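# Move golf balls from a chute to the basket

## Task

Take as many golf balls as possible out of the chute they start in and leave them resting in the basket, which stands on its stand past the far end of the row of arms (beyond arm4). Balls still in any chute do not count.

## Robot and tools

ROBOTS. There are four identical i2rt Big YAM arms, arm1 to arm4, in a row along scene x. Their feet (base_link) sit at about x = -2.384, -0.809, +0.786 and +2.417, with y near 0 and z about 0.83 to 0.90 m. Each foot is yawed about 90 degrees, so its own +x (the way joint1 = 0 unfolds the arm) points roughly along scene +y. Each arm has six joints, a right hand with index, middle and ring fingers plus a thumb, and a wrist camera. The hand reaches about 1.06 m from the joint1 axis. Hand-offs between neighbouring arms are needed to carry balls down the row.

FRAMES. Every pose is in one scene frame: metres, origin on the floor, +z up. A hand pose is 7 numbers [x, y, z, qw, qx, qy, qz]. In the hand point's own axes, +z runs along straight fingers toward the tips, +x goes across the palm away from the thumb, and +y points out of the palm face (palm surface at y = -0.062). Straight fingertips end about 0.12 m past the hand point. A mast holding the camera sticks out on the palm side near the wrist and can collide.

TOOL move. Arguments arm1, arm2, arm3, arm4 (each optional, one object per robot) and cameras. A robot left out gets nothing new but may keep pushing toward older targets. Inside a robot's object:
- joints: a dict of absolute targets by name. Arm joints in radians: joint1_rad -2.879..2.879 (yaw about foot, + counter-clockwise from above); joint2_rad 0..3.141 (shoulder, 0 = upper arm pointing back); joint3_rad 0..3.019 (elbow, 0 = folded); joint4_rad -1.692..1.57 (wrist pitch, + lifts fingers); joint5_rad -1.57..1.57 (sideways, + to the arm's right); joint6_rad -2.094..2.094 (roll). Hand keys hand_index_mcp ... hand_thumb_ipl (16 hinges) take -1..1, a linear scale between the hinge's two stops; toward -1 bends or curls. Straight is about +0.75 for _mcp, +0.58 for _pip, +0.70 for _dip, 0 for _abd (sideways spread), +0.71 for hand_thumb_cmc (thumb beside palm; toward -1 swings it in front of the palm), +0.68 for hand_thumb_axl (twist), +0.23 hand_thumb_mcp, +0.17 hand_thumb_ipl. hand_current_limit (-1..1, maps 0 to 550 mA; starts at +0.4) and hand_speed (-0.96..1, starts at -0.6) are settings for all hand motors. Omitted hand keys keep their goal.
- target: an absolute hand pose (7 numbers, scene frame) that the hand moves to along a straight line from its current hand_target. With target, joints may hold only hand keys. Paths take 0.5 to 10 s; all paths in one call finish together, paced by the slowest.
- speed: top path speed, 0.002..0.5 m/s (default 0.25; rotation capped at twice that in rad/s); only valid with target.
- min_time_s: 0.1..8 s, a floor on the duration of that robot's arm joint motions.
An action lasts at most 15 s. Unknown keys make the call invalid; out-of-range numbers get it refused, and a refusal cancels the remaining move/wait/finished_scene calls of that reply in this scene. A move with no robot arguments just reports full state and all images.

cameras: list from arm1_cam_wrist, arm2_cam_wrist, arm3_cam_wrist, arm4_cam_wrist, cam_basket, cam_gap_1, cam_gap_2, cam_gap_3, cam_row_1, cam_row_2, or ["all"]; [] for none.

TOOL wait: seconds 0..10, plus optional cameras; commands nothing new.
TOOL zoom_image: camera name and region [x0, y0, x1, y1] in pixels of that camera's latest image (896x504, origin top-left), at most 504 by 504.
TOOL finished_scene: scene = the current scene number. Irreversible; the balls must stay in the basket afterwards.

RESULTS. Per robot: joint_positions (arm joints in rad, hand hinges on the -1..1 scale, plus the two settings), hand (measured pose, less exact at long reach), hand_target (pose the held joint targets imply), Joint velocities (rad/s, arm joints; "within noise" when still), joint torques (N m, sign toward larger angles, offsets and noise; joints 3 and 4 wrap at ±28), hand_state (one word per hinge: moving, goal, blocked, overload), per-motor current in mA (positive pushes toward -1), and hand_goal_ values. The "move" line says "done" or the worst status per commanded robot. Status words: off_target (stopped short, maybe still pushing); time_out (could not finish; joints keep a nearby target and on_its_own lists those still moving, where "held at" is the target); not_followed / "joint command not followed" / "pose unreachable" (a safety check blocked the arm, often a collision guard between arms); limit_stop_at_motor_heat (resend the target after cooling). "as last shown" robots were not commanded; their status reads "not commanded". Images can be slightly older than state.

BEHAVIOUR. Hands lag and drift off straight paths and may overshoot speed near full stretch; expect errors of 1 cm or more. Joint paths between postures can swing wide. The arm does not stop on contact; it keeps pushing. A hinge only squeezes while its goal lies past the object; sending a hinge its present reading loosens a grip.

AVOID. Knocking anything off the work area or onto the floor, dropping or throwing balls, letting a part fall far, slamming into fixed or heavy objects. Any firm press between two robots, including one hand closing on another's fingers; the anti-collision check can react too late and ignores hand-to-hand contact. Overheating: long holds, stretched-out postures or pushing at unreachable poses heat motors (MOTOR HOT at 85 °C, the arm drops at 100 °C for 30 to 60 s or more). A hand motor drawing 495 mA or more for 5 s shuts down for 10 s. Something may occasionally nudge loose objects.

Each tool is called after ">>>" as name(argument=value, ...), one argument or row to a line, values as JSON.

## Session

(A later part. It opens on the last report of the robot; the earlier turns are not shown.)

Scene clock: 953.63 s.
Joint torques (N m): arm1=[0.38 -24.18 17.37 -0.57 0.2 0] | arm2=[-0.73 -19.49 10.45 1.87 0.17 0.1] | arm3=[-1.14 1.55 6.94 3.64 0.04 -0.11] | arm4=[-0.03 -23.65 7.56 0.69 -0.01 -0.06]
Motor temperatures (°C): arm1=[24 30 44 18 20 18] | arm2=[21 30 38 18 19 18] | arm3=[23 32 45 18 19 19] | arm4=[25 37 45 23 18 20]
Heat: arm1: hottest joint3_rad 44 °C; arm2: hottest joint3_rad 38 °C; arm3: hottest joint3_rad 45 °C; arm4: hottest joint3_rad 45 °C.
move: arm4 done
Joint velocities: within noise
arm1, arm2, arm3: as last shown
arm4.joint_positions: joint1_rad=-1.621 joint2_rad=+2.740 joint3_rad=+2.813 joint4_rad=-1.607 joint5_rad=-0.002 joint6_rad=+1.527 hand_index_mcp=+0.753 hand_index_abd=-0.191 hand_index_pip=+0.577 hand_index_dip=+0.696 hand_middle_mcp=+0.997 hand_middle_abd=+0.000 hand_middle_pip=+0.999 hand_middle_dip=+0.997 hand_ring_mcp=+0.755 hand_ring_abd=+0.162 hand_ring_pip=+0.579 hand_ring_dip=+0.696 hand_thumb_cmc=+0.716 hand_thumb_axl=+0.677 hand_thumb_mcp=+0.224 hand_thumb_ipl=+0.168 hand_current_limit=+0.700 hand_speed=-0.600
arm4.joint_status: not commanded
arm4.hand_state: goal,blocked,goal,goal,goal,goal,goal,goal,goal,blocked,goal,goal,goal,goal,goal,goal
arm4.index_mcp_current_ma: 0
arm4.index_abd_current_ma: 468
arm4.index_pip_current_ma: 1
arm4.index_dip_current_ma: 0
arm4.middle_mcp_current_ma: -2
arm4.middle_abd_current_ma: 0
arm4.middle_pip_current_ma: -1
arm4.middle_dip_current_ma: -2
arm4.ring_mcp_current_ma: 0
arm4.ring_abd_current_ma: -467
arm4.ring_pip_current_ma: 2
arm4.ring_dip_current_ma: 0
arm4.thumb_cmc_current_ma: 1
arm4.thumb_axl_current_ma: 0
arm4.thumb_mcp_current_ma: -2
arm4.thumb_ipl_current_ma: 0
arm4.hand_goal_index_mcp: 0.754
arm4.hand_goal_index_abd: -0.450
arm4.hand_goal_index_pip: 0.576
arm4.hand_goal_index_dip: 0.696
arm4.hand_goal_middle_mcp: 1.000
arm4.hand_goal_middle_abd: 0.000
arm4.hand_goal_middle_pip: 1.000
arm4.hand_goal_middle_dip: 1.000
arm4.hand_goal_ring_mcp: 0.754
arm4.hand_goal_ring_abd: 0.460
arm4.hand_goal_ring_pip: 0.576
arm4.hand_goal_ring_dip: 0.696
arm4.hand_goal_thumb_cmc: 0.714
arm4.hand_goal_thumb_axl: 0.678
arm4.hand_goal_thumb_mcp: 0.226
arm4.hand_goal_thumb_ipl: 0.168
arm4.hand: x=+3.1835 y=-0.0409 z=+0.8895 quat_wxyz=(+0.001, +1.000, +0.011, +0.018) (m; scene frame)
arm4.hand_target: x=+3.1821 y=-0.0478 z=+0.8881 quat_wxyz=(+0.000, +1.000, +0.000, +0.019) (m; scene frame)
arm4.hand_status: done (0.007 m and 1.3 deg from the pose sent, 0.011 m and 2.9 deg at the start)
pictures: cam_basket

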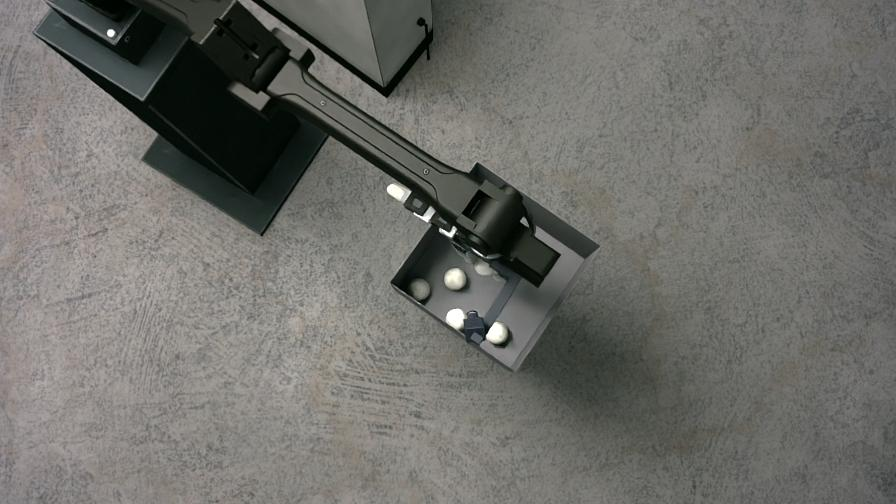

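>>> move(
  arm2={"joints": {"hand_index_abd": -0.25, "hand_ring_abd": 0.25}},
  arm4={"joints": {"hand_index_abd": 0.05, "hand_ring_abd": -0.05}},
)

>>> move(
  arm2={"joints": {"hand_index_abd": -0.45, "hand_ring_abd": 0.46}},
  arm4={"target": [3.18, -0.05, 1.10, 0, 1, 0, 0.02], "speed": 0.15},
  cameras=["cam_basket", "arm2_cam_wrist"],
)

>>> zoom_image(
  camera="arm2_cam_wrist",
  region=[250, 0, 550, 200],
)

Scene clock: 956.87 s.
Joint torques (N m): arm1=[0.21 -24.23 17.39 -0.58 0.21 -0.01] | arm2=[-0.79 -19.6 10.47 1.87 0.21 0.09] | arm3=[-1.08 1.55 6.94 3.64 0.05 -0.12] | arm4=[0.03 -23.59 7.57 0.7 -0.02 -0.06]
Motor temperatures (°C): arm1=[24 30 44 18 20 18] | arm2=[21 30 37 18 19 18] | arm3=[23 32 44 18 19 19] | arm4=[25 37 44 23 18 20]
Heat: arm1: hottest joint3_rad 44 °C; arm2: hottest joint3_rad 37 °C; arm3: hottest joint3_rad 44 °C; arm4: hottest joint3_rad 44 °C.
move: arm2 off_target; arm4 done
Joint velocities: within noise
arm1, arm3: as last shown
arm1.joint_positions: joint1_rad=-1.686 joint2_rad=+2.191 joint3_rad=+2.390 joint4_rad=-1.689 joint5_rad=+0.015 joint6_rad=+1.534 hand_index_mcp=+0.720 hand_index_abd=+0.041 hand_index_pip=+0.554 hand_index_dip=+0.686 hand_middle_mcp=+0.789 hand_middle_abd=-0.071 hand_middle_pip=+0.595 hand_middle_dip=+0.705 hand_ring_mcp=-0.464 hand_ring_abd=+0.001 hand_ring_pip=-0.736 hand_ring_dip=+0.703 hand_thumb_cmc=+0.715 hand_thumb_axl=+0.679 hand_thumb_mcp=-0.505 hand_thumb_ipl=+0.168 hand_current_limit=+0.700 hand_speed=-0.600
arm1.index_abd_current_ma: 467
arm1.middle_mcp_current_ma: 23
arm1.middle_pip_current_ma: 6
arm1.hand: x=-1.7117 y=-0.0289 z=+1.0496 quat_wxyz=(+0.005, +0.999, +0.006, +0.033) (m; scene frame)
arm1.hand_target: x=-1.7018 y=-0.0258 z=+1.0694 quat_wxyz=(+0.007, +0.998, +0.007, +0.057) (m; scene frame)
arm2.joint_positions: joint1_rad=+1.365 joint2_rad=+2.319 joint3_rad=+1.399 joint4_rad=+0.924 joint5_rad=-0.183 joint6_rad=+0.004 hand_index_mcp=+0.762 hand_index_abd=-0.168 hand_index_pip=+0.578 hand_index_dip=+0.698 hand_middle_mcp=+1.000 hand_middle_abd=+0.000 hand_middle_pip=+0.999 hand_middle_dip=+0.997 hand_ring_mcp=+0.763 hand_ring_abd=+0.163 hand_ring_pip=+0.577 hand_ring_dip=+0.697 hand_thumb_cmc=+0.721 hand_thumb_axl=+0.677 hand_thumb_mcp=+0.224 hand_thumb_ipl=+0.168 hand_current_limit=+0.400 hand_speed=-0.600
arm2.joint_status: hand_index_abd off_target (ended at -0.168, target -0.250); hand_ring_abd off_target (ended at +0.163, target +0.250)
arm2.hand_state: goal,blocked,goal,goal,goal,goal,goal,goal,goal,blocked,goal,goal,goal,goal,goal,goal
arm2.index_mcp_current_ma: 1
arm2.index_abd_current_ma: 76
arm2.index_pip_current_ma: 0
arm2.index_dip_current_ma: 0
arm2.middle_mcp_current_ma: 0
arm2.middle_abd_current_ma: 0
arm2.middle_pip_current_ma: 0
arm2.middle_dip_current_ma: 0
arm2.ring_mcp_current_ma: 1
arm2.ring_abd_current_ma: -87
arm2.ring_pip_current_ma: 0
arm2.ring_dip_current_ma: 0
arm2.thumb_cmc_current_ma: 1
arm2.thumb_axl_current_ma: 0
arm2.thumb_mcp_current_ma: 0
arm2.thumb_ipl_current_ma: 0
arm2.hand_goal_index_mcp: 0.754
arm2.hand_goal_index_abd: -0.250
arm2.hand_goal_index_pip: 0.576
arm2.hand_goal_index_dip: 0.696
arm2.hand_goal_middle_mcp: 1.000
arm2.hand_goal_middle_abd: 0.000
arm2.hand_goal_middle_pip: 1.000
arm2.hand_goal_middle_dip: 1.000
arm2.hand_goal_ring_mcp: 0.754
arm2.hand_goal_ring_abd: 0.250
arm2.hand_goal_ring_pip: 0.576
arm2.hand_goal_ring_dip: 0.696
arm2.hand_goal_thumb_cmc: 0.714
arm2.hand_goal_thumb_axl: 0.678
arm2.hand_goal_thumb_mcp: 0.226
arm2.hand_goal_thumb_ipl: 0.168
arm2.hand: x=-1.6100 y=+0.0725 z=+1.0224 quat_wxyz=(-0.500, -0.507, +0.497, +0.495) (m; scene frame)
arm2.hand_target: x=-1.6171 y=+0.0848 z=+1.0230 quat_wxyz=(-0.500, -0.500, +0.500, +0.500) (m; scene frame)
arm2.hand_status: not commanded
arm4.joint_positions: joint1_rad=-1.621 joint2_rad=+2.740 joint3_rad=+2.813 joint4_rad=-1.607 joint5_rad=-0.002 joint6_rad=+1.527 hand_index_mcp=+0.753 hand_index_abd=+0.047 hand_index_pip=+0.577 hand_index_dip=+0.696 hand_middle_mcp=+0.997 hand_middle_abd=+0.000 hand_middle_pip=+0.999 hand_middle_dip=+0.997 hand_ring_mcp=+0.755 hand_ring_abd=-0.046 hand_ring_pip=+0.579 hand_ring_dip=+0.696 hand_thumb_cmc=+0.716 hand_thumb_axl=+0.677 hand_thumb_mcp=+0.224 hand_thumb_ipl=+0.168 hand_current_limit=+0.700 hand_speed=-0.600
arm4.joint_status: all done
arm4.hand_state: goal,goal,goal,goal,goal,goal,goal,goal,goal,goal,goal,goal,goal,goal,goal,goal
arm4.index_mcp_current_ma: 0
arm4.index_abd_current_ma: -2
arm4.index_pip_current_ma: 1
arm4.index_dip_current_ma: 0
arm4.middle_mcp_current_ma: -2
arm4.middle_abd_current_ma: 0
arm4.middle_pip_current_ma: -1
arm4.middle_dip_current_ma: -2
arm4.ring_mcp_current_ma: 0
arm4.ring_abd_current_ma: 2
arm4.ring_pip_current_ma: 2
arm4.ring_dip_current_ma: 0
arm4.thumb_cmc_current_ma: 1
arm4.thumb_axl_current_ma: 0
arm4.thumb_mcp_current_ma: -2
arm4.thumb_ipl_current_ma: 0
arm4.hand_goal_index_mcp: 0.754
arm4.hand_goal_index_abd: 0.050
arm4.hand_goal_index_pip: 0.576
arm4.hand_goal_index_dip: 0.696
arm4.hand_goal_middle_mcp: 1.000
arm4.hand_goal_middle_abd: 0.000
arm4.hand_goal_middle_pip: 1.000
arm4.hand_goal_middle_dip: 1.000
arm4.hand_goal_ring_mcp: 0.754
arm4.hand_goal_ring_abd: -0.050
arm4.hand_goal_ring_pip: 0.576
arm4.hand_goal_ring_dip: 0.696
arm4.hand_goal_thumb_cmc: 0.714
arm4.hand_goal_thumb_axl: 0.678
arm4.hand_goal_thumb_mcp: 0.226
arm4.hand_goal_thumb_ipl: 0.168
arm4.hand: x=+3.1835 y=-0.0409 z=+0.8895 quat_wxyz=(+0.001, +1.000, +0.011, +0.018) (m; scene frame)
arm4.hand_target: x=+3.1821 y=-0.0478 z=+0.8881 quat_wxyz=(+0.000, +1.000, +0.000, +0.019) (m; scene frame)
arm4.hand_status: not commanded
pictures: none

Scene clock: 958.90 s.
Joint torques (N m): arm1=[0.21 -24.35 17.4 -0.55 0.21 -0.01] | arm2=[-0.73 -19.55 10.5 1.84 0.21 0.09] | arm3=[-1.14 1.55 6.94 3.64 0.05 -0.12] | arm4=[0.21 -24.59 10.37 0.39 0.17 -0.3]
Motor temperatures (°C): arm1=[24 30 44 18 20 18] | arm2=[21 30 37 18 19 18] | arm3=[23 31 44 18 19 19] | arm4=[25 38 44 23 18 20]
Heat: arm1: hottest joint3_rad 44 °C; arm2: hottest joint3_rad 37 °C; arm3: hottest joint3_rad 44 °C; arm4: hottest joint3_rad 44 °C.
move: arm2 off_target; arm4 off_target
Joint velocities: within noise
arm1, arm3: as last shown
arm1.index_abd_current_ma: 468
arm1.hand_target: x=-1.7018 y=-0.0259 z=+1.0694 quat_wxyz=(+0.007, +0.998, +0.007, +0.057) (m; scene frame)
arm2.joint_positions: joint1_rad=+1.365 joint2_rad=+2.319 joint3_rad=+1.399 joint4_rad=+0.924 joint5_rad=-0.183 joint6_rad=+0.004 hand_index_mcp=+0.762 hand_index_abd=-0.169 hand_index_pip=+0.578 hand_index_dip=+0.698 hand_middle_mcp=+1.000 hand_middle_abd=+0.000 hand_middle_pip=+0.999 hand_middle_dip=+0.997 hand_ring_mcp=+0.763 hand_ring_abd=+0.171 hand_ring_pip=+0.577 hand_ring_dip=+0.697 hand_thumb_cmc=+0.721 hand_thumb_axl=+0.677 hand_thumb_mcp=+0.224 hand_thumb_ipl=+0.168 hand_current_limit=+0.400 hand_speed=-0.600
arm2.joint_status: hand_index_abd off_target (ended at -0.169, target -0.450); hand_ring_abd off_target (ended at +0.171, target +0.460)
arm2.hand_state: goal,blocked,goal,goal,goal,goal,goal,goal,goal,blocked,goal,goal,goal,goal,goal,goal
arm2.index_mcp_current_ma: 1
arm2.index_abd_current_ma: 385
arm2.index_pip_current_ma: 0
arm2.index_dip_current_ma: 0
arm2.middle_mcp_current_ma: 0
arm2.middle_abd_current_ma: 0
arm2.middle_pip_current_ma: 0
arm2.middle_dip_current_ma: 0
arm2.ring_mcp_current_ma: 1
arm2.ring_abd_current_ma: -385
arm2.ring_pip_current_ma: 0
arm2.ring_dip_current_ma: 0
arm2.thumb_cmc_current_ma: 1
arm2.thumb_axl_current_ma: 0
arm2.thumb_mcp_current_ma: 0
arm2.thumb_ipl_current_ma: 0
arm2.hand_goal_index_mcp: 0.754
arm2.hand_goal_index_abd: -0.450
arm2.hand_goal_index_pip: 0.576
arm2.hand_goal_index_dip: 0.696
arm2.hand_goal_middle_mcp: 1.000
arm2.hand_goal_middle_abd: 0.000
arm2.hand_goal_middle_pip: 1.000
arm2.hand_goal_middle_dip: 1.000
arm2.hand_goal_ring_mcp: 0.754
arm2.hand_goal_ring_abd: 0.460
arm2.hand_goal_ring_pip: 0.576
arm2.hand_goal_ring_dip: 0.696
arm2.hand_goal_thumb_cmc: 0.714
arm2.hand_goal_thumb_axl: 0.678
arm2.hand_goal_thumb_mcp: 0.226
arm2.hand_goal_thumb_ipl: 0.168
arm2.hand: x=-1.6100 y=+0.0725 z=+1.0224 quat_wxyz=(-0.500, -0.507, +0.497, +0.495) (m; scene frame)
arm2.hand_target: x=-1.6171 y=+0.0848 z=+1.0230 quat_wxyz=(-0.500, -0.500, +0.500, +0.500) (m; scene frame)
arm2.hand_status: not commanded
arm4.joint_positions: joint1_rad=-1.621 joint2_rad=+2.505 joint3_rad=+2.826 joint4_rad=-1.694 joint5_rad=+0.013 joint6_rad=+1.496 hand_index_mcp=+0.753 hand_index_abd=+0.048 hand_index_pip=+0.577 hand_index_dip=+0.696 hand_middle_mcp=+0.997 hand_middle_abd=+0.000 hand_middle_pip=+0.999 hand_middle_dip=+0.997 hand_ring_mcp=+0.755 hand_ring_abd=-0.047 hand_ring_pip=+0.579 hand_ring_dip=+0.696 hand_thumb_cmc=+0.716 hand_thumb_axl=+0.677 hand_thumb_mcp=+0.224 hand_thumb_ipl=+0.168 hand_current_limit=+0.700 hand_speed=-0.600
arm4.joint_status: not commanded
arm4.hand_state: goal,goal,goal,goal,goal,goal,goal,goal,goal,goal,goal,goal,goal,goal,goal,goal
arm4.index_mcp_current_ma: 0
arm4.index_abd_current_ma: -1
arm4.index_pip_current_ma: 1
arm4.index_dip_current_ma: 0
arm4.middle_mcp_current_ma: -2
arm4.middle_abd_current_ma: 0
arm4.middle_pip_current_ma: -1
arm4.middle_dip_current_ma: -2
arm4.ring_mcp_current_ma: 0
arm4.ring_abd_current_ma: 2
arm4.ring_pip_current_ma: 2
arm4.ring_dip_current_ma: 0
arm4.thumb_cmc_current_ma: 1
arm4.thumb_axl_current_ma: 0
arm4.thumb_mcp_current_ma: -2
arm4.thumb_ipl_current_ma: 0
arm4.hand_goal_index_mcp: 0.754
arm4.hand_goal_index_abd: 0.050
arm4.hand_goal_index_pip: 0.576
arm4.hand_goal_index_dip: 0.696
arm4.hand_goal_middle_mcp: 1.000
arm4.hand_goal_middle_abd: 0.000
arm4.hand_goal_middle_pip: 1.000
arm4.hand_goal_middle_dip: 1.000
arm4.hand_goal_ring_mcp: 0.754
arm4.hand_goal_ring_abd: -0.050
arm4.hand_goal_ring_pip: 0.576
arm4.hand_goal_ring_dip: 0.696
arm4.hand_goal_thumb_cmc: 0.714
arm4.hand_goal_thumb_axl: 0.678
arm4.hand_goal_thumb_mcp: 0.226
arm4.hand_goal_thumb_ipl: 0.168
arm4.hand: x=+3.1773 y=-0.0440 z=+1.0708 quat_wxyz=(+0.013, +0.995, +0.026, +0.098) (m; scene frame)
arm4.hand_target: x=+3.1782 y=-0.0499 z=+1.0993 quat_wxyz=(+0.016, +0.992, +0.029, +0.120) (m; scene frame)
arm4.hand_status: off_target (0.030 m and 9.5 deg from the pose sent, 0.211 m and 1.3 deg at the start; a joint's target at an end of its range on 51 of 61 steps)
pictures: arm2_cam_wrist, cam_basket
camera_calibration:
arm2_cam_wrist: T_world_to_cam=[[0.00776068, 0.808168, 0.5889, -0.61155], [0.754494, 0.381763, -0.533849, 1.67577], [-0.656261, 0.448465, -0.606796, -0.346554], [0, 0, 0, 1]] pos_world=[-1.48704, 0.00990627, 1.04446]

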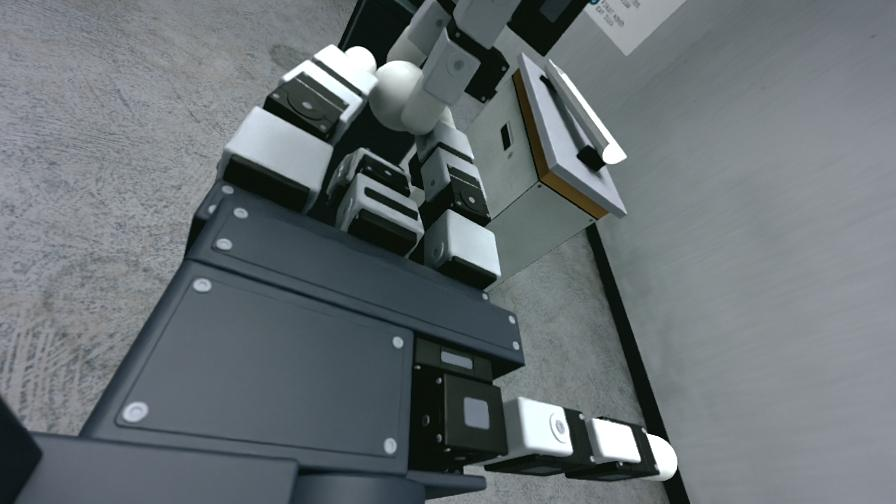

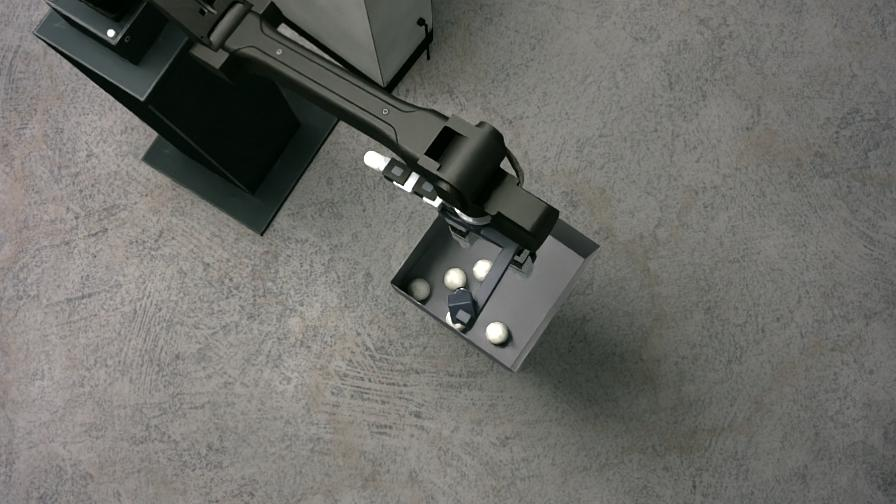

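Scaled by 1.680 from the camera's 896x504 image, which has a finer 1280x720 frame.

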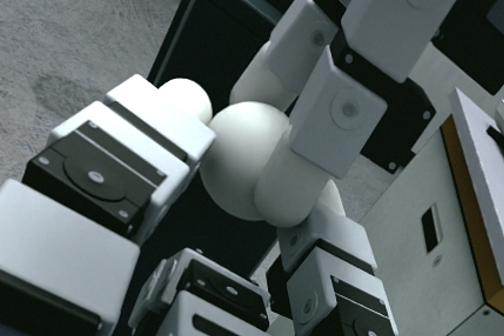

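>>> move(
  arm1={"joints": {"hand_index_abd": 0.18, "hand_middle_abd": -0.15}},
  arm2={"joints": {"hand_current_limit": 0.7}},
  arm4={"joints": {"joint1_rad": -1.5, "joint2_rad": 1.75, "joint3_rad": 1.9, "joint4_rad": -1.6, "joint5_rad": 0, "joint6_rad": 1.53, "hand_index_abd": 0, "hand_ring_abd": 0, "hand_current_limit": 0.4}, "min_time_s": 3},
)

>>> move(
  arm1={"target": [-1.71, -0.026, 1.16, 0, 1, 0, 0.02], "speed": 0.12},
  arm3={"target": [0.08, -0.01, 1.06, -0.5, -0.5, 0.5, 0.5], "speed": 0.2},
  cameras=["cam_gap_1", "arm2_cam_wrist", "cam_basket"],
)

Scene clock: 963.73 s.
Joint torques (N m): arm1=[0.21 -24.29 17.05 -0.58 0.2 -0.01] | arm2=[-0.79 -19.84 10.44 1.99 0.2 0.1] | arm3=[-1.2 1.55 6.95 3.66 0.05 -0.12] | arm4=[1.26 -16.21 7.54 0.92 0 -0.06]
Motor temperatures (°C): arm1=[24 31 45 18 20 18] | arm2=[21 30 37 18 19 18] | arm3=[23 31 43 18 19 19] | arm4=[25 38 43 23 18 20]
Heat: arm1: hottest joint3_rad 45 °C; arm2: hottest joint3_rad 37 °C; arm3: hottest joint3_rad 43 °C; arm4: hottest joint3_rad 43 °C.
move: arm1 done; arm2 done; arm4 done
Joint velocities: within noise
arm1.joint_positions: joint1_rad=-1.686 joint2_rad=+2.191 joint3_rad=+2.394 joint4_rad=-1.689 joint5_rad=+0.015 joint6_rad=+1.534 hand_index_mcp=+0.749 hand_index_abd=+0.176 hand_index_pip=+0.572 hand_index_dip=+0.693 hand_middle_mcp=+0.756 hand_middle_abd=-0.146 hand_middle_pip=+0.578 hand_middle_dip=+0.699 hand_ring_mcp=-0.464 hand_ring_abd=+0.001 hand_ring_pip=-0.736 hand_ring_dip=+0.703 hand_thumb_cmc=+0.715 hand_thumb_axl=+0.679 hand_thumb_mcp=-0.505 hand_thumb_ipl=+0.168 hand_current_limit=+0.700 hand_speed=-0.600
arm1.joint_status: all done
arm1.hand_state: goal,goal,goal,goal,goal,goal,goal,goal,goal,goal,goal,goal,goal,goal,overload,goal
arm1.index_mcp_current_ma: 0
arm1.index_abd_current_ma: 0
arm1.index_pip_current_ma: 0
arm1.index_dip_current_ma: 0
arm1.middle_mcp_current_ma: 0
arm1.middle_abd_current_ma: 0
arm1.middle_pip_current_ma: 0
arm1.middle_dip_current_ma: 0
arm1.ring_mcp_current_ma: 5
arm1.ring_abd_current_ma: 0
arm1.ring_pip_current_ma: 0
arm1.ring_dip_current_ma: 0
arm1.thumb_cmc_current_ma: 0
arm1.thumb_axl_current_ma: 0
arm1.thumb_mcp_current_ma: 0
arm1.thumb_ipl_current_ma: 0
arm1.hand_goal_index_mcp: 0.754
arm1.hand_goal_index_abd: 0.180
arm1.hand_goal_index_pip: 0.576
arm1.hand_goal_index_dip: 0.696
arm1.hand_goal_middle_mcp: 0.754
arm1.hand_goal_middle_abd: -0.150
arm1.hand_goal_middle_pip: 0.576
arm1.hand_goal_middle_dip: 0.696
arm1.hand_goal_ring_mcp: -0.480
arm1.hand_goal_ring_abd: 0.000
arm1.hand_goal_ring_pip: -0.740
arm1.hand_goal_ring_dip: 0.700
arm1.hand_goal_thumb_cmc: 0.714
arm1.hand_goal_thumb_axl: 0.678
arm1.hand_goal_thumb_mcp: 0.226
arm1.hand_goal_thumb_ipl: 0.168
arm1.hand: x=-1.7110 y=-0.0290 z=+1.0511 quat_wxyz=(+0.005, +0.999, +0.006, +0.035) (m; scene frame)
arm1.hand_target: x=-1.7018 y=-0.0260 z=+1.0695 quat_wxyz=(+0.007, +0.998, +0.007, +0.057) (m; scene frame)
arm1.hand_status: not commanded
arm2.joint_positions: joint1_rad=+1.365 joint2_rad=+2.322 joint3_rad=+1.399 joint4_rad=+0.920 joint5_rad=-0.183 joint6_rad=+0.004 hand_index_mcp=+0.766 hand_index_abd=-0.169 hand_index_pip=+0.579 hand_index_dip=+0.698 hand_middle_mcp=+1.000 hand_middle_abd=+0.000 hand_middle_pip=+0.999 hand_middle_dip=+0.997 hand_ring_mcp=+0.765 hand_ring_abd=+0.174 hand_ring_pip=+0.578 hand_ring_dip=+0.697 hand_thumb_cmc=+0.721 hand_thumb_axl=+0.677 hand_thumb_mcp=+0.224 hand_thumb_ipl=+0.168 hand_current_limit=+0.700 hand_speed=-0.600
arm2.joint_status: all done
arm2.hand_state: goal,blocked,goal,goal,goal,goal,goal,goal,goal,blocked,goal,goal,goal,goal,goal,goal
arm2.index_mcp_current_ma: 2
arm2.index_abd_current_ma: 468
arm2.index_pip_current_ma: 0
arm2.index_dip_current_ma: 0
arm2.middle_mcp_current_ma: 0
arm2.middle_abd_current_ma: 0
arm2.middle_pip_current_ma: 0
arm2.middle_dip_current_ma: 0
arm2.ring_mcp_current_ma: 2
arm2.ring_abd_current_ma: -467
arm2.ring_pip_current_ma: 0
arm2.ring_dip_current_ma: 0
arm2.thumb_cmc_current_ma: 1
arm2.thumb_axl_current_ma: 0
arm2.thumb_mcp_current_ma: 0
arm2.thumb_ipl_current_ma: 0
arm2.hand_goal_index_mcp: 0.754
arm2.hand_goal_index_abd: -0.450
arm2.hand_goal_index_pip: 0.576
arm2.hand_goal_index_dip: 0.696
arm2.hand_goal_middle_mcp: 1.000
arm2.hand_goal_middle_abd: 0.000
arm2.hand_goal_middle_pip: 1.000
arm2.hand_goal_middle_dip: 1.000
arm2.hand_goal_ring_mcp: 0.754
arm2.hand_goal_ring_abd: 0.460
arm2.hand_goal_ring_pip: 0.576
arm2.hand_goal_ring_dip: 0.696
arm2.hand_goal_thumb_cmc: 0.714
arm2.hand_goal_thumb_axl: 0.678
arm2.hand_goal_thumb_mcp: 0.226
arm2.hand_goal_thumb_ipl: 0.168
arm2.hand: x=-1.6103 y=+0.0726 z=+1.0191 quat_wxyz=(-0.499, -0.509, +0.499, +0.493) (m; scene frame)
arm2.hand_target: x=-1.6171 y=+0.0848 z=+1.0231 quat_wxyz=(-0.500, -0.500, +0.500, +0.500) (m; scene frame)
arm2.hand_status: not commanded
arm3: as last shown
arm4.joint_positions: joint1_rad=-1.508 joint2_rad=+1.768 joint3_rad=+1.910 joint4_rad=-1.610 joint5_rad=+0.002 joint6_rad=+1.517 hand_index_mcp=+0.753 hand_index_abd=+0.003 hand_index_pip=+0.577 hand_index_dip=+0.696 hand_middle_mcp=+0.997 hand_middle_abd=+0.000 hand_middle_pip=+0.999 hand_middle_dip=+0.997 hand_ring_mcp=+0.755 hand_ring_abd=-0.002 hand_ring_pip=+0.579 hand_ring_dip=+0.696 hand_thumb_cmc=+0.716 hand_thumb_axl=+0.677 hand_thumb_mcp=+0.224 hand_thumb_ipl=+0.168 hand_current_limit=+0.400 hand_speed=-0.600
arm4.joint_status: all done
arm4.hand_state: goal,goal,goal,goal,goal,goal,goal,goal,goal,goal,goal,goal,goal,goal,goal,goal
arm4.index_mcp_current_ma: 0
arm4.index_abd_current_ma: 2
arm4.index_pip_current_ma: 1
arm4.index_dip_current_ma: 0
arm4.middle_mcp_current_ma: -2
arm4.middle_abd_current_ma: 0
arm4.middle_pip_current_ma: -1
arm4.middle_dip_current_ma: -2
arm4.ring_mcp_current_ma: 0
arm4.ring_abd_current_ma: -1
arm4.ring_pip_current_ma: 2
arm4.ring_dip_current_ma: 0
arm4.thumb_cmc_current_ma: 1
arm4.thumb_axl_current_ma: 0
arm4.thumb_mcp_current_ma: -2
arm4.thumb_ipl_current_ma: 0
arm4.hand_goal_index_mcp: 0.754
arm4.hand_goal_index_abd: 0.000
arm4.hand_goal_index_pip: 0.576
arm4.hand_goal_index_dip: 0.696
arm4.hand_goal_middle_mcp: 1.000
arm4.hand_goal_middle_abd: 0.000
arm4.hand_goal_middle_pip: 1.000
arm4.hand_goal_middle_dip: 1.000
arm4.hand_goal_ring_mcp: 0.754
arm4.hand_goal_ring_abd: 0.000
arm4.hand_goal_ring_pip: 0.576
arm4.hand_goal_ring_dip: 0.696
arm4.hand_goal_thumb_cmc: 0.714
arm4.hand_goal_thumb_axl: 0.678
arm4.hand_goal_thumb_mcp: 0.226
arm4.hand_goal_thumb_ipl: 0.168
arm4.hand: x=+2.9717 y=+0.0258 z=+1.1888 quat_wxyz=(+0.001, +0.996, +0.073, +0.050) (m; scene frame)
arm4.hand_target: x=+2.9683 y=+0.0302 z=+1.1942 quat_wxyz=(+0.000, +0.996, +0.070, +0.059) (m; scene frame)
arm4.hand_status: not commanded
pictures: none

Scene clock: 967.37 s.
Joint torques (N m): arm1=[0.26 -26.81 17.01 -0.29 0.23 -0.16] | arm2=[-0.73 -19.55 10.45 2.04 0.19 0.09] | arm3=[-3.19 -15.91 8.47 3.92 -0.08 0.09] | arm4=[1.26 -16.15 7.54 0.91 0 -0.07]
Motor temperatures (°C): arm1=[24 31 46 18 20 18] | arm2=[21 31 37 18 19 18] | arm3=[23 31 43 19 19 19] | arm4=[25 38 43 23 18 20]
Heat: arm1: hottest joint3_rad 46 °C; arm2: hottest joint3_rad 37 °C; arm3: hottest joint3_rad 43 °C; arm4: hottest joint3_rad 43 °C.
move: arm1 off_target; arm3 off_target
Joint velocities: within noise
arm1.joint_positions: joint1_rad=-1.680 joint2_rad=+2.115 joint3_rad=+2.425 joint4_rad=-1.689 joint5_rad=+0.039 joint6_rad=+1.522 hand_index_mcp=+0.750 hand_index_abd=+0.176 hand_index_pip=+0.573 hand_index_dip=+0.693 hand_middle_mcp=+0.756 hand_middle_abd=-0.146 hand_middle_pip=+0.578 hand_middle_dip=+0.699 hand_ring_mcp=-0.464 hand_ring_abd=+0.001 hand_ring_pip=-0.737 hand_ring_dip=+0.703 hand_thumb_cmc=+0.715 hand_thumb_axl=+0.679 hand_thumb_mcp=-0.505 hand_thumb_ipl=+0.168 hand_current_limit=+0.700 hand_speed=-0.600
arm1.joint_status: not commanded
arm1.hand_state: goal,goal,goal,goal,goal,goal,goal,goal,goal,goal,goal,goal,goal,goal,overload,goal
arm1.index_mcp_current_ma: 0
arm1.index_abd_current_ma: 0
arm1.index_pip_current_ma: 0
arm1.index_dip_current_ma: 0
arm1.middle_mcp_current_ma: 0
arm1.middle_abd_current_ma: 0
arm1.middle_pip_current_ma: 0
arm1.middle_dip_current_ma: 0
arm1.ring_mcp_current_ma: 5
arm1.ring_abd_current_ma: 0
arm1.ring_pip_current_ma: 0
arm1.ring_dip_current_ma: 0
arm1.thumb_cmc_current_ma: 0
arm1.thumb_axl_current_ma: 0
arm1.thumb_mcp_current_ma: 0
arm1.thumb_ipl_current_ma: 0
arm1.hand_goal_index_mcp: 0.754
arm1.hand_goal_index_abd: 0.180
arm1.hand_goal_index_pip: 0.576
arm1.hand_goal_index_dip: 0.696
arm1.hand_goal_middle_mcp: 0.754
arm1.hand_goal_middle_abd: -0.150
arm1.hand_goal_middle_pip: 0.576
arm1.hand_goal_middle_dip: 0.696
arm1.hand_goal_ring_mcp: -0.480
arm1.hand_goal_ring_abd: 0.000
arm1.hand_goal_ring_pip: -0.740
arm1.hand_goal_ring_dip: 0.700
arm1.hand_goal_thumb_cmc: 0.714
arm1.hand_goal_thumb_axl: 0.678
arm1.hand_goal_thumb_mcp: 0.226
arm1.hand_goal_thumb_ipl: 0.168
arm1.hand: x=-1.7143 y=-0.0301 z=+1.1149 quat_wxyz=(+0.019, +0.996, +0.012, +0.088) (m; scene frame)
arm1.hand_target: x=-1.7131 y=-0.0261 z=+1.1586 quat_wxyz=(+0.022, +0.991, +0.020, +0.129) (m; scene frame)
arm1.hand_status: off_target (0.045 m and 8.3 deg from the pose sent, 0.109 m and 2.0 deg at the start; a joint's target at an end of its range on 107 of 109 steps)
arm2, arm4: as last shown
arm2.index_abd_current_ma: 467
arm3.joint_positions: joint1_rad=+1.449 joint2_rad=+1.994 joint3_rad=+1.005 joint4_rad=+0.907 joint5_rad=-0.113 joint6_rad=-0.003 hand_index_mcp=+0.762 hand_index_abd=-0.001 hand_index_pip=+0.576 hand_index_dip=+0.696 hand_middle_mcp=+1.000 hand_middle_abd=+0.001 hand_middle_pip=+0.999 hand_middle_dip=+0.997 hand_ring_mcp=+0.763 hand_ring_abd=+0.003 hand_ring_pip=+0.578 hand_ring_dip=+0.699 hand_thumb_cmc=+0.722 hand_thumb_axl=+0.677 hand_thumb_mcp=+0.224 hand_thumb_ipl=+0.168 hand_current_limit=+0.400 hand_speed=-0.600
arm3.joint_status: not commanded
arm3.hand_state: goal,goal,goal,goal,goal,goal,goal,goal,goal,goal,goal,goal,goal,goal,goal,goal
arm3.index_mcp_current_ma: 21
arm3.index_abd_current_ma: -2
arm3.index_pip_current_ma: 0
arm3.index_dip_current_ma: 0
arm3.middle_mcp_current_ma: 0
arm3.middle_abd_current_ma: 1
arm3.middle_pip_current_ma: -2
arm3.middle_dip_current_ma: -5
arm3.ring_mcp_current_ma: 21
arm3.ring_abd_current_ma: 5
arm3.ring_pip_current_ma: 3
arm3.ring_dip_current_ma: 5
arm3.thumb_cmc_current_ma: 19
arm3.thumb_axl_current_ma: -1
arm3.thumb_mcp_current_ma: -6
arm3.thumb_ipl_current_ma: 0
arm3.hand_goal_index_mcp: 0.754
arm3.hand_goal_index_abd: 0.000
arm3.hand_goal_index_pip: 0.576
arm3.hand_goal_index_dip: 0.696
arm3.hand_goal_middle_mcp: 1.000
arm3.hand_goal_middle_abd: 0.000
arm3.hand_goal_middle_pip: 1.000
arm3.hand_goal_middle_dip: 1.000
arm3.hand_goal_ring_mcp: 0.754
arm3.hand_goal_ring_abd: 0.000
arm3.hand_goal_ring_pip: 0.576
arm3.hand_goal_ring_dip: 0.696
arm3.hand_goal_thumb_cmc: 0.714
arm3.hand_goal_thumb_axl: 0.678
arm3.hand_goal_thumb_mcp: 0.226
arm3.hand_goal_thumb_ipl: 0.168
arm3.hand: x=+0.0863 y=-0.0214 z=+1.0265 quat_wxyz=(-0.483, -0.523, +0.514, +0.478) (m; scene frame)
arm3.hand_target: x=+0.0817 y=-0.0103 z=+1.0598 quat_wxyz=(-0.500, -0.500, +0.500, +0.500) (m; scene frame)
arm3.hand_status: off_target (0.036 m and 4.4 deg from the pose sent, 0.579 m and 33.5 deg at the start)
pictures: arm2_cam_wrist, cam_basket, cam_gap_1
camera_calibration:
arm2_cam_wrist: T_world_to_cam=[[0.00383761, 0.808803, 0.588067, -0.615126], [0.758103, 0.381145, -0.529158, 1.67525], [-0.652124, 0.447846, -0.611693, -0.337173], [0, 0, 0, 1]] pos_world=[-1.48753, 0.0100044, 1.04196]

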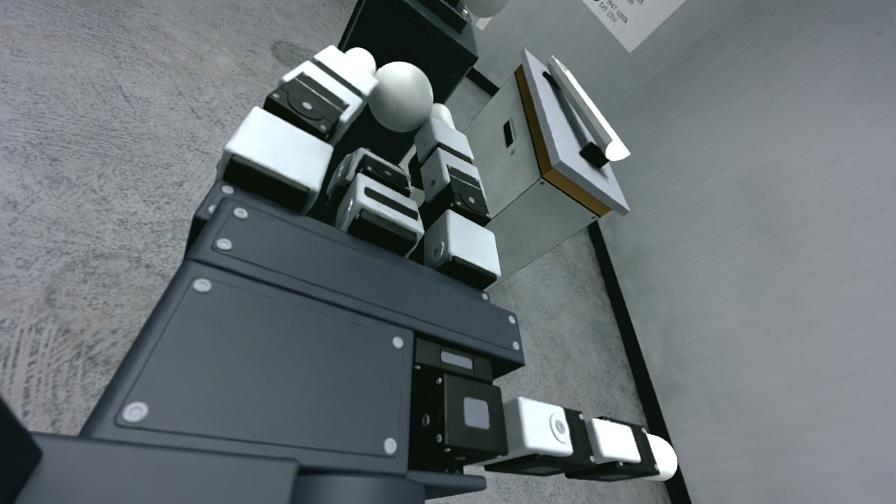

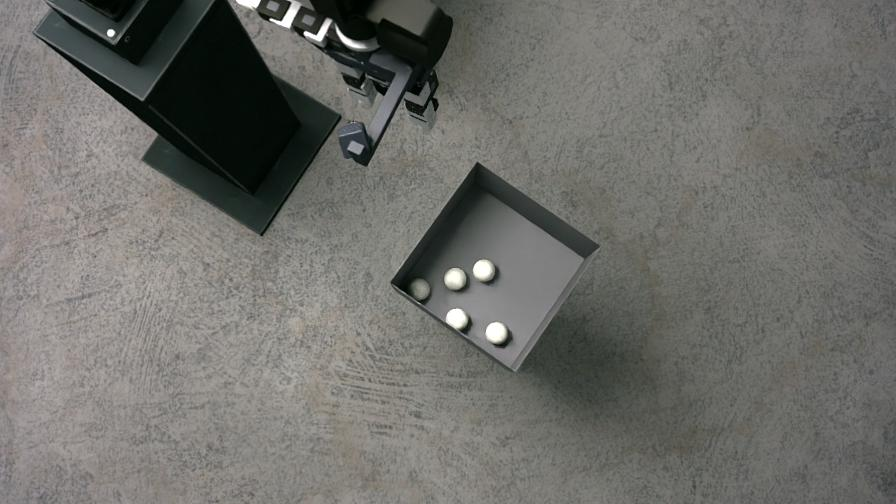

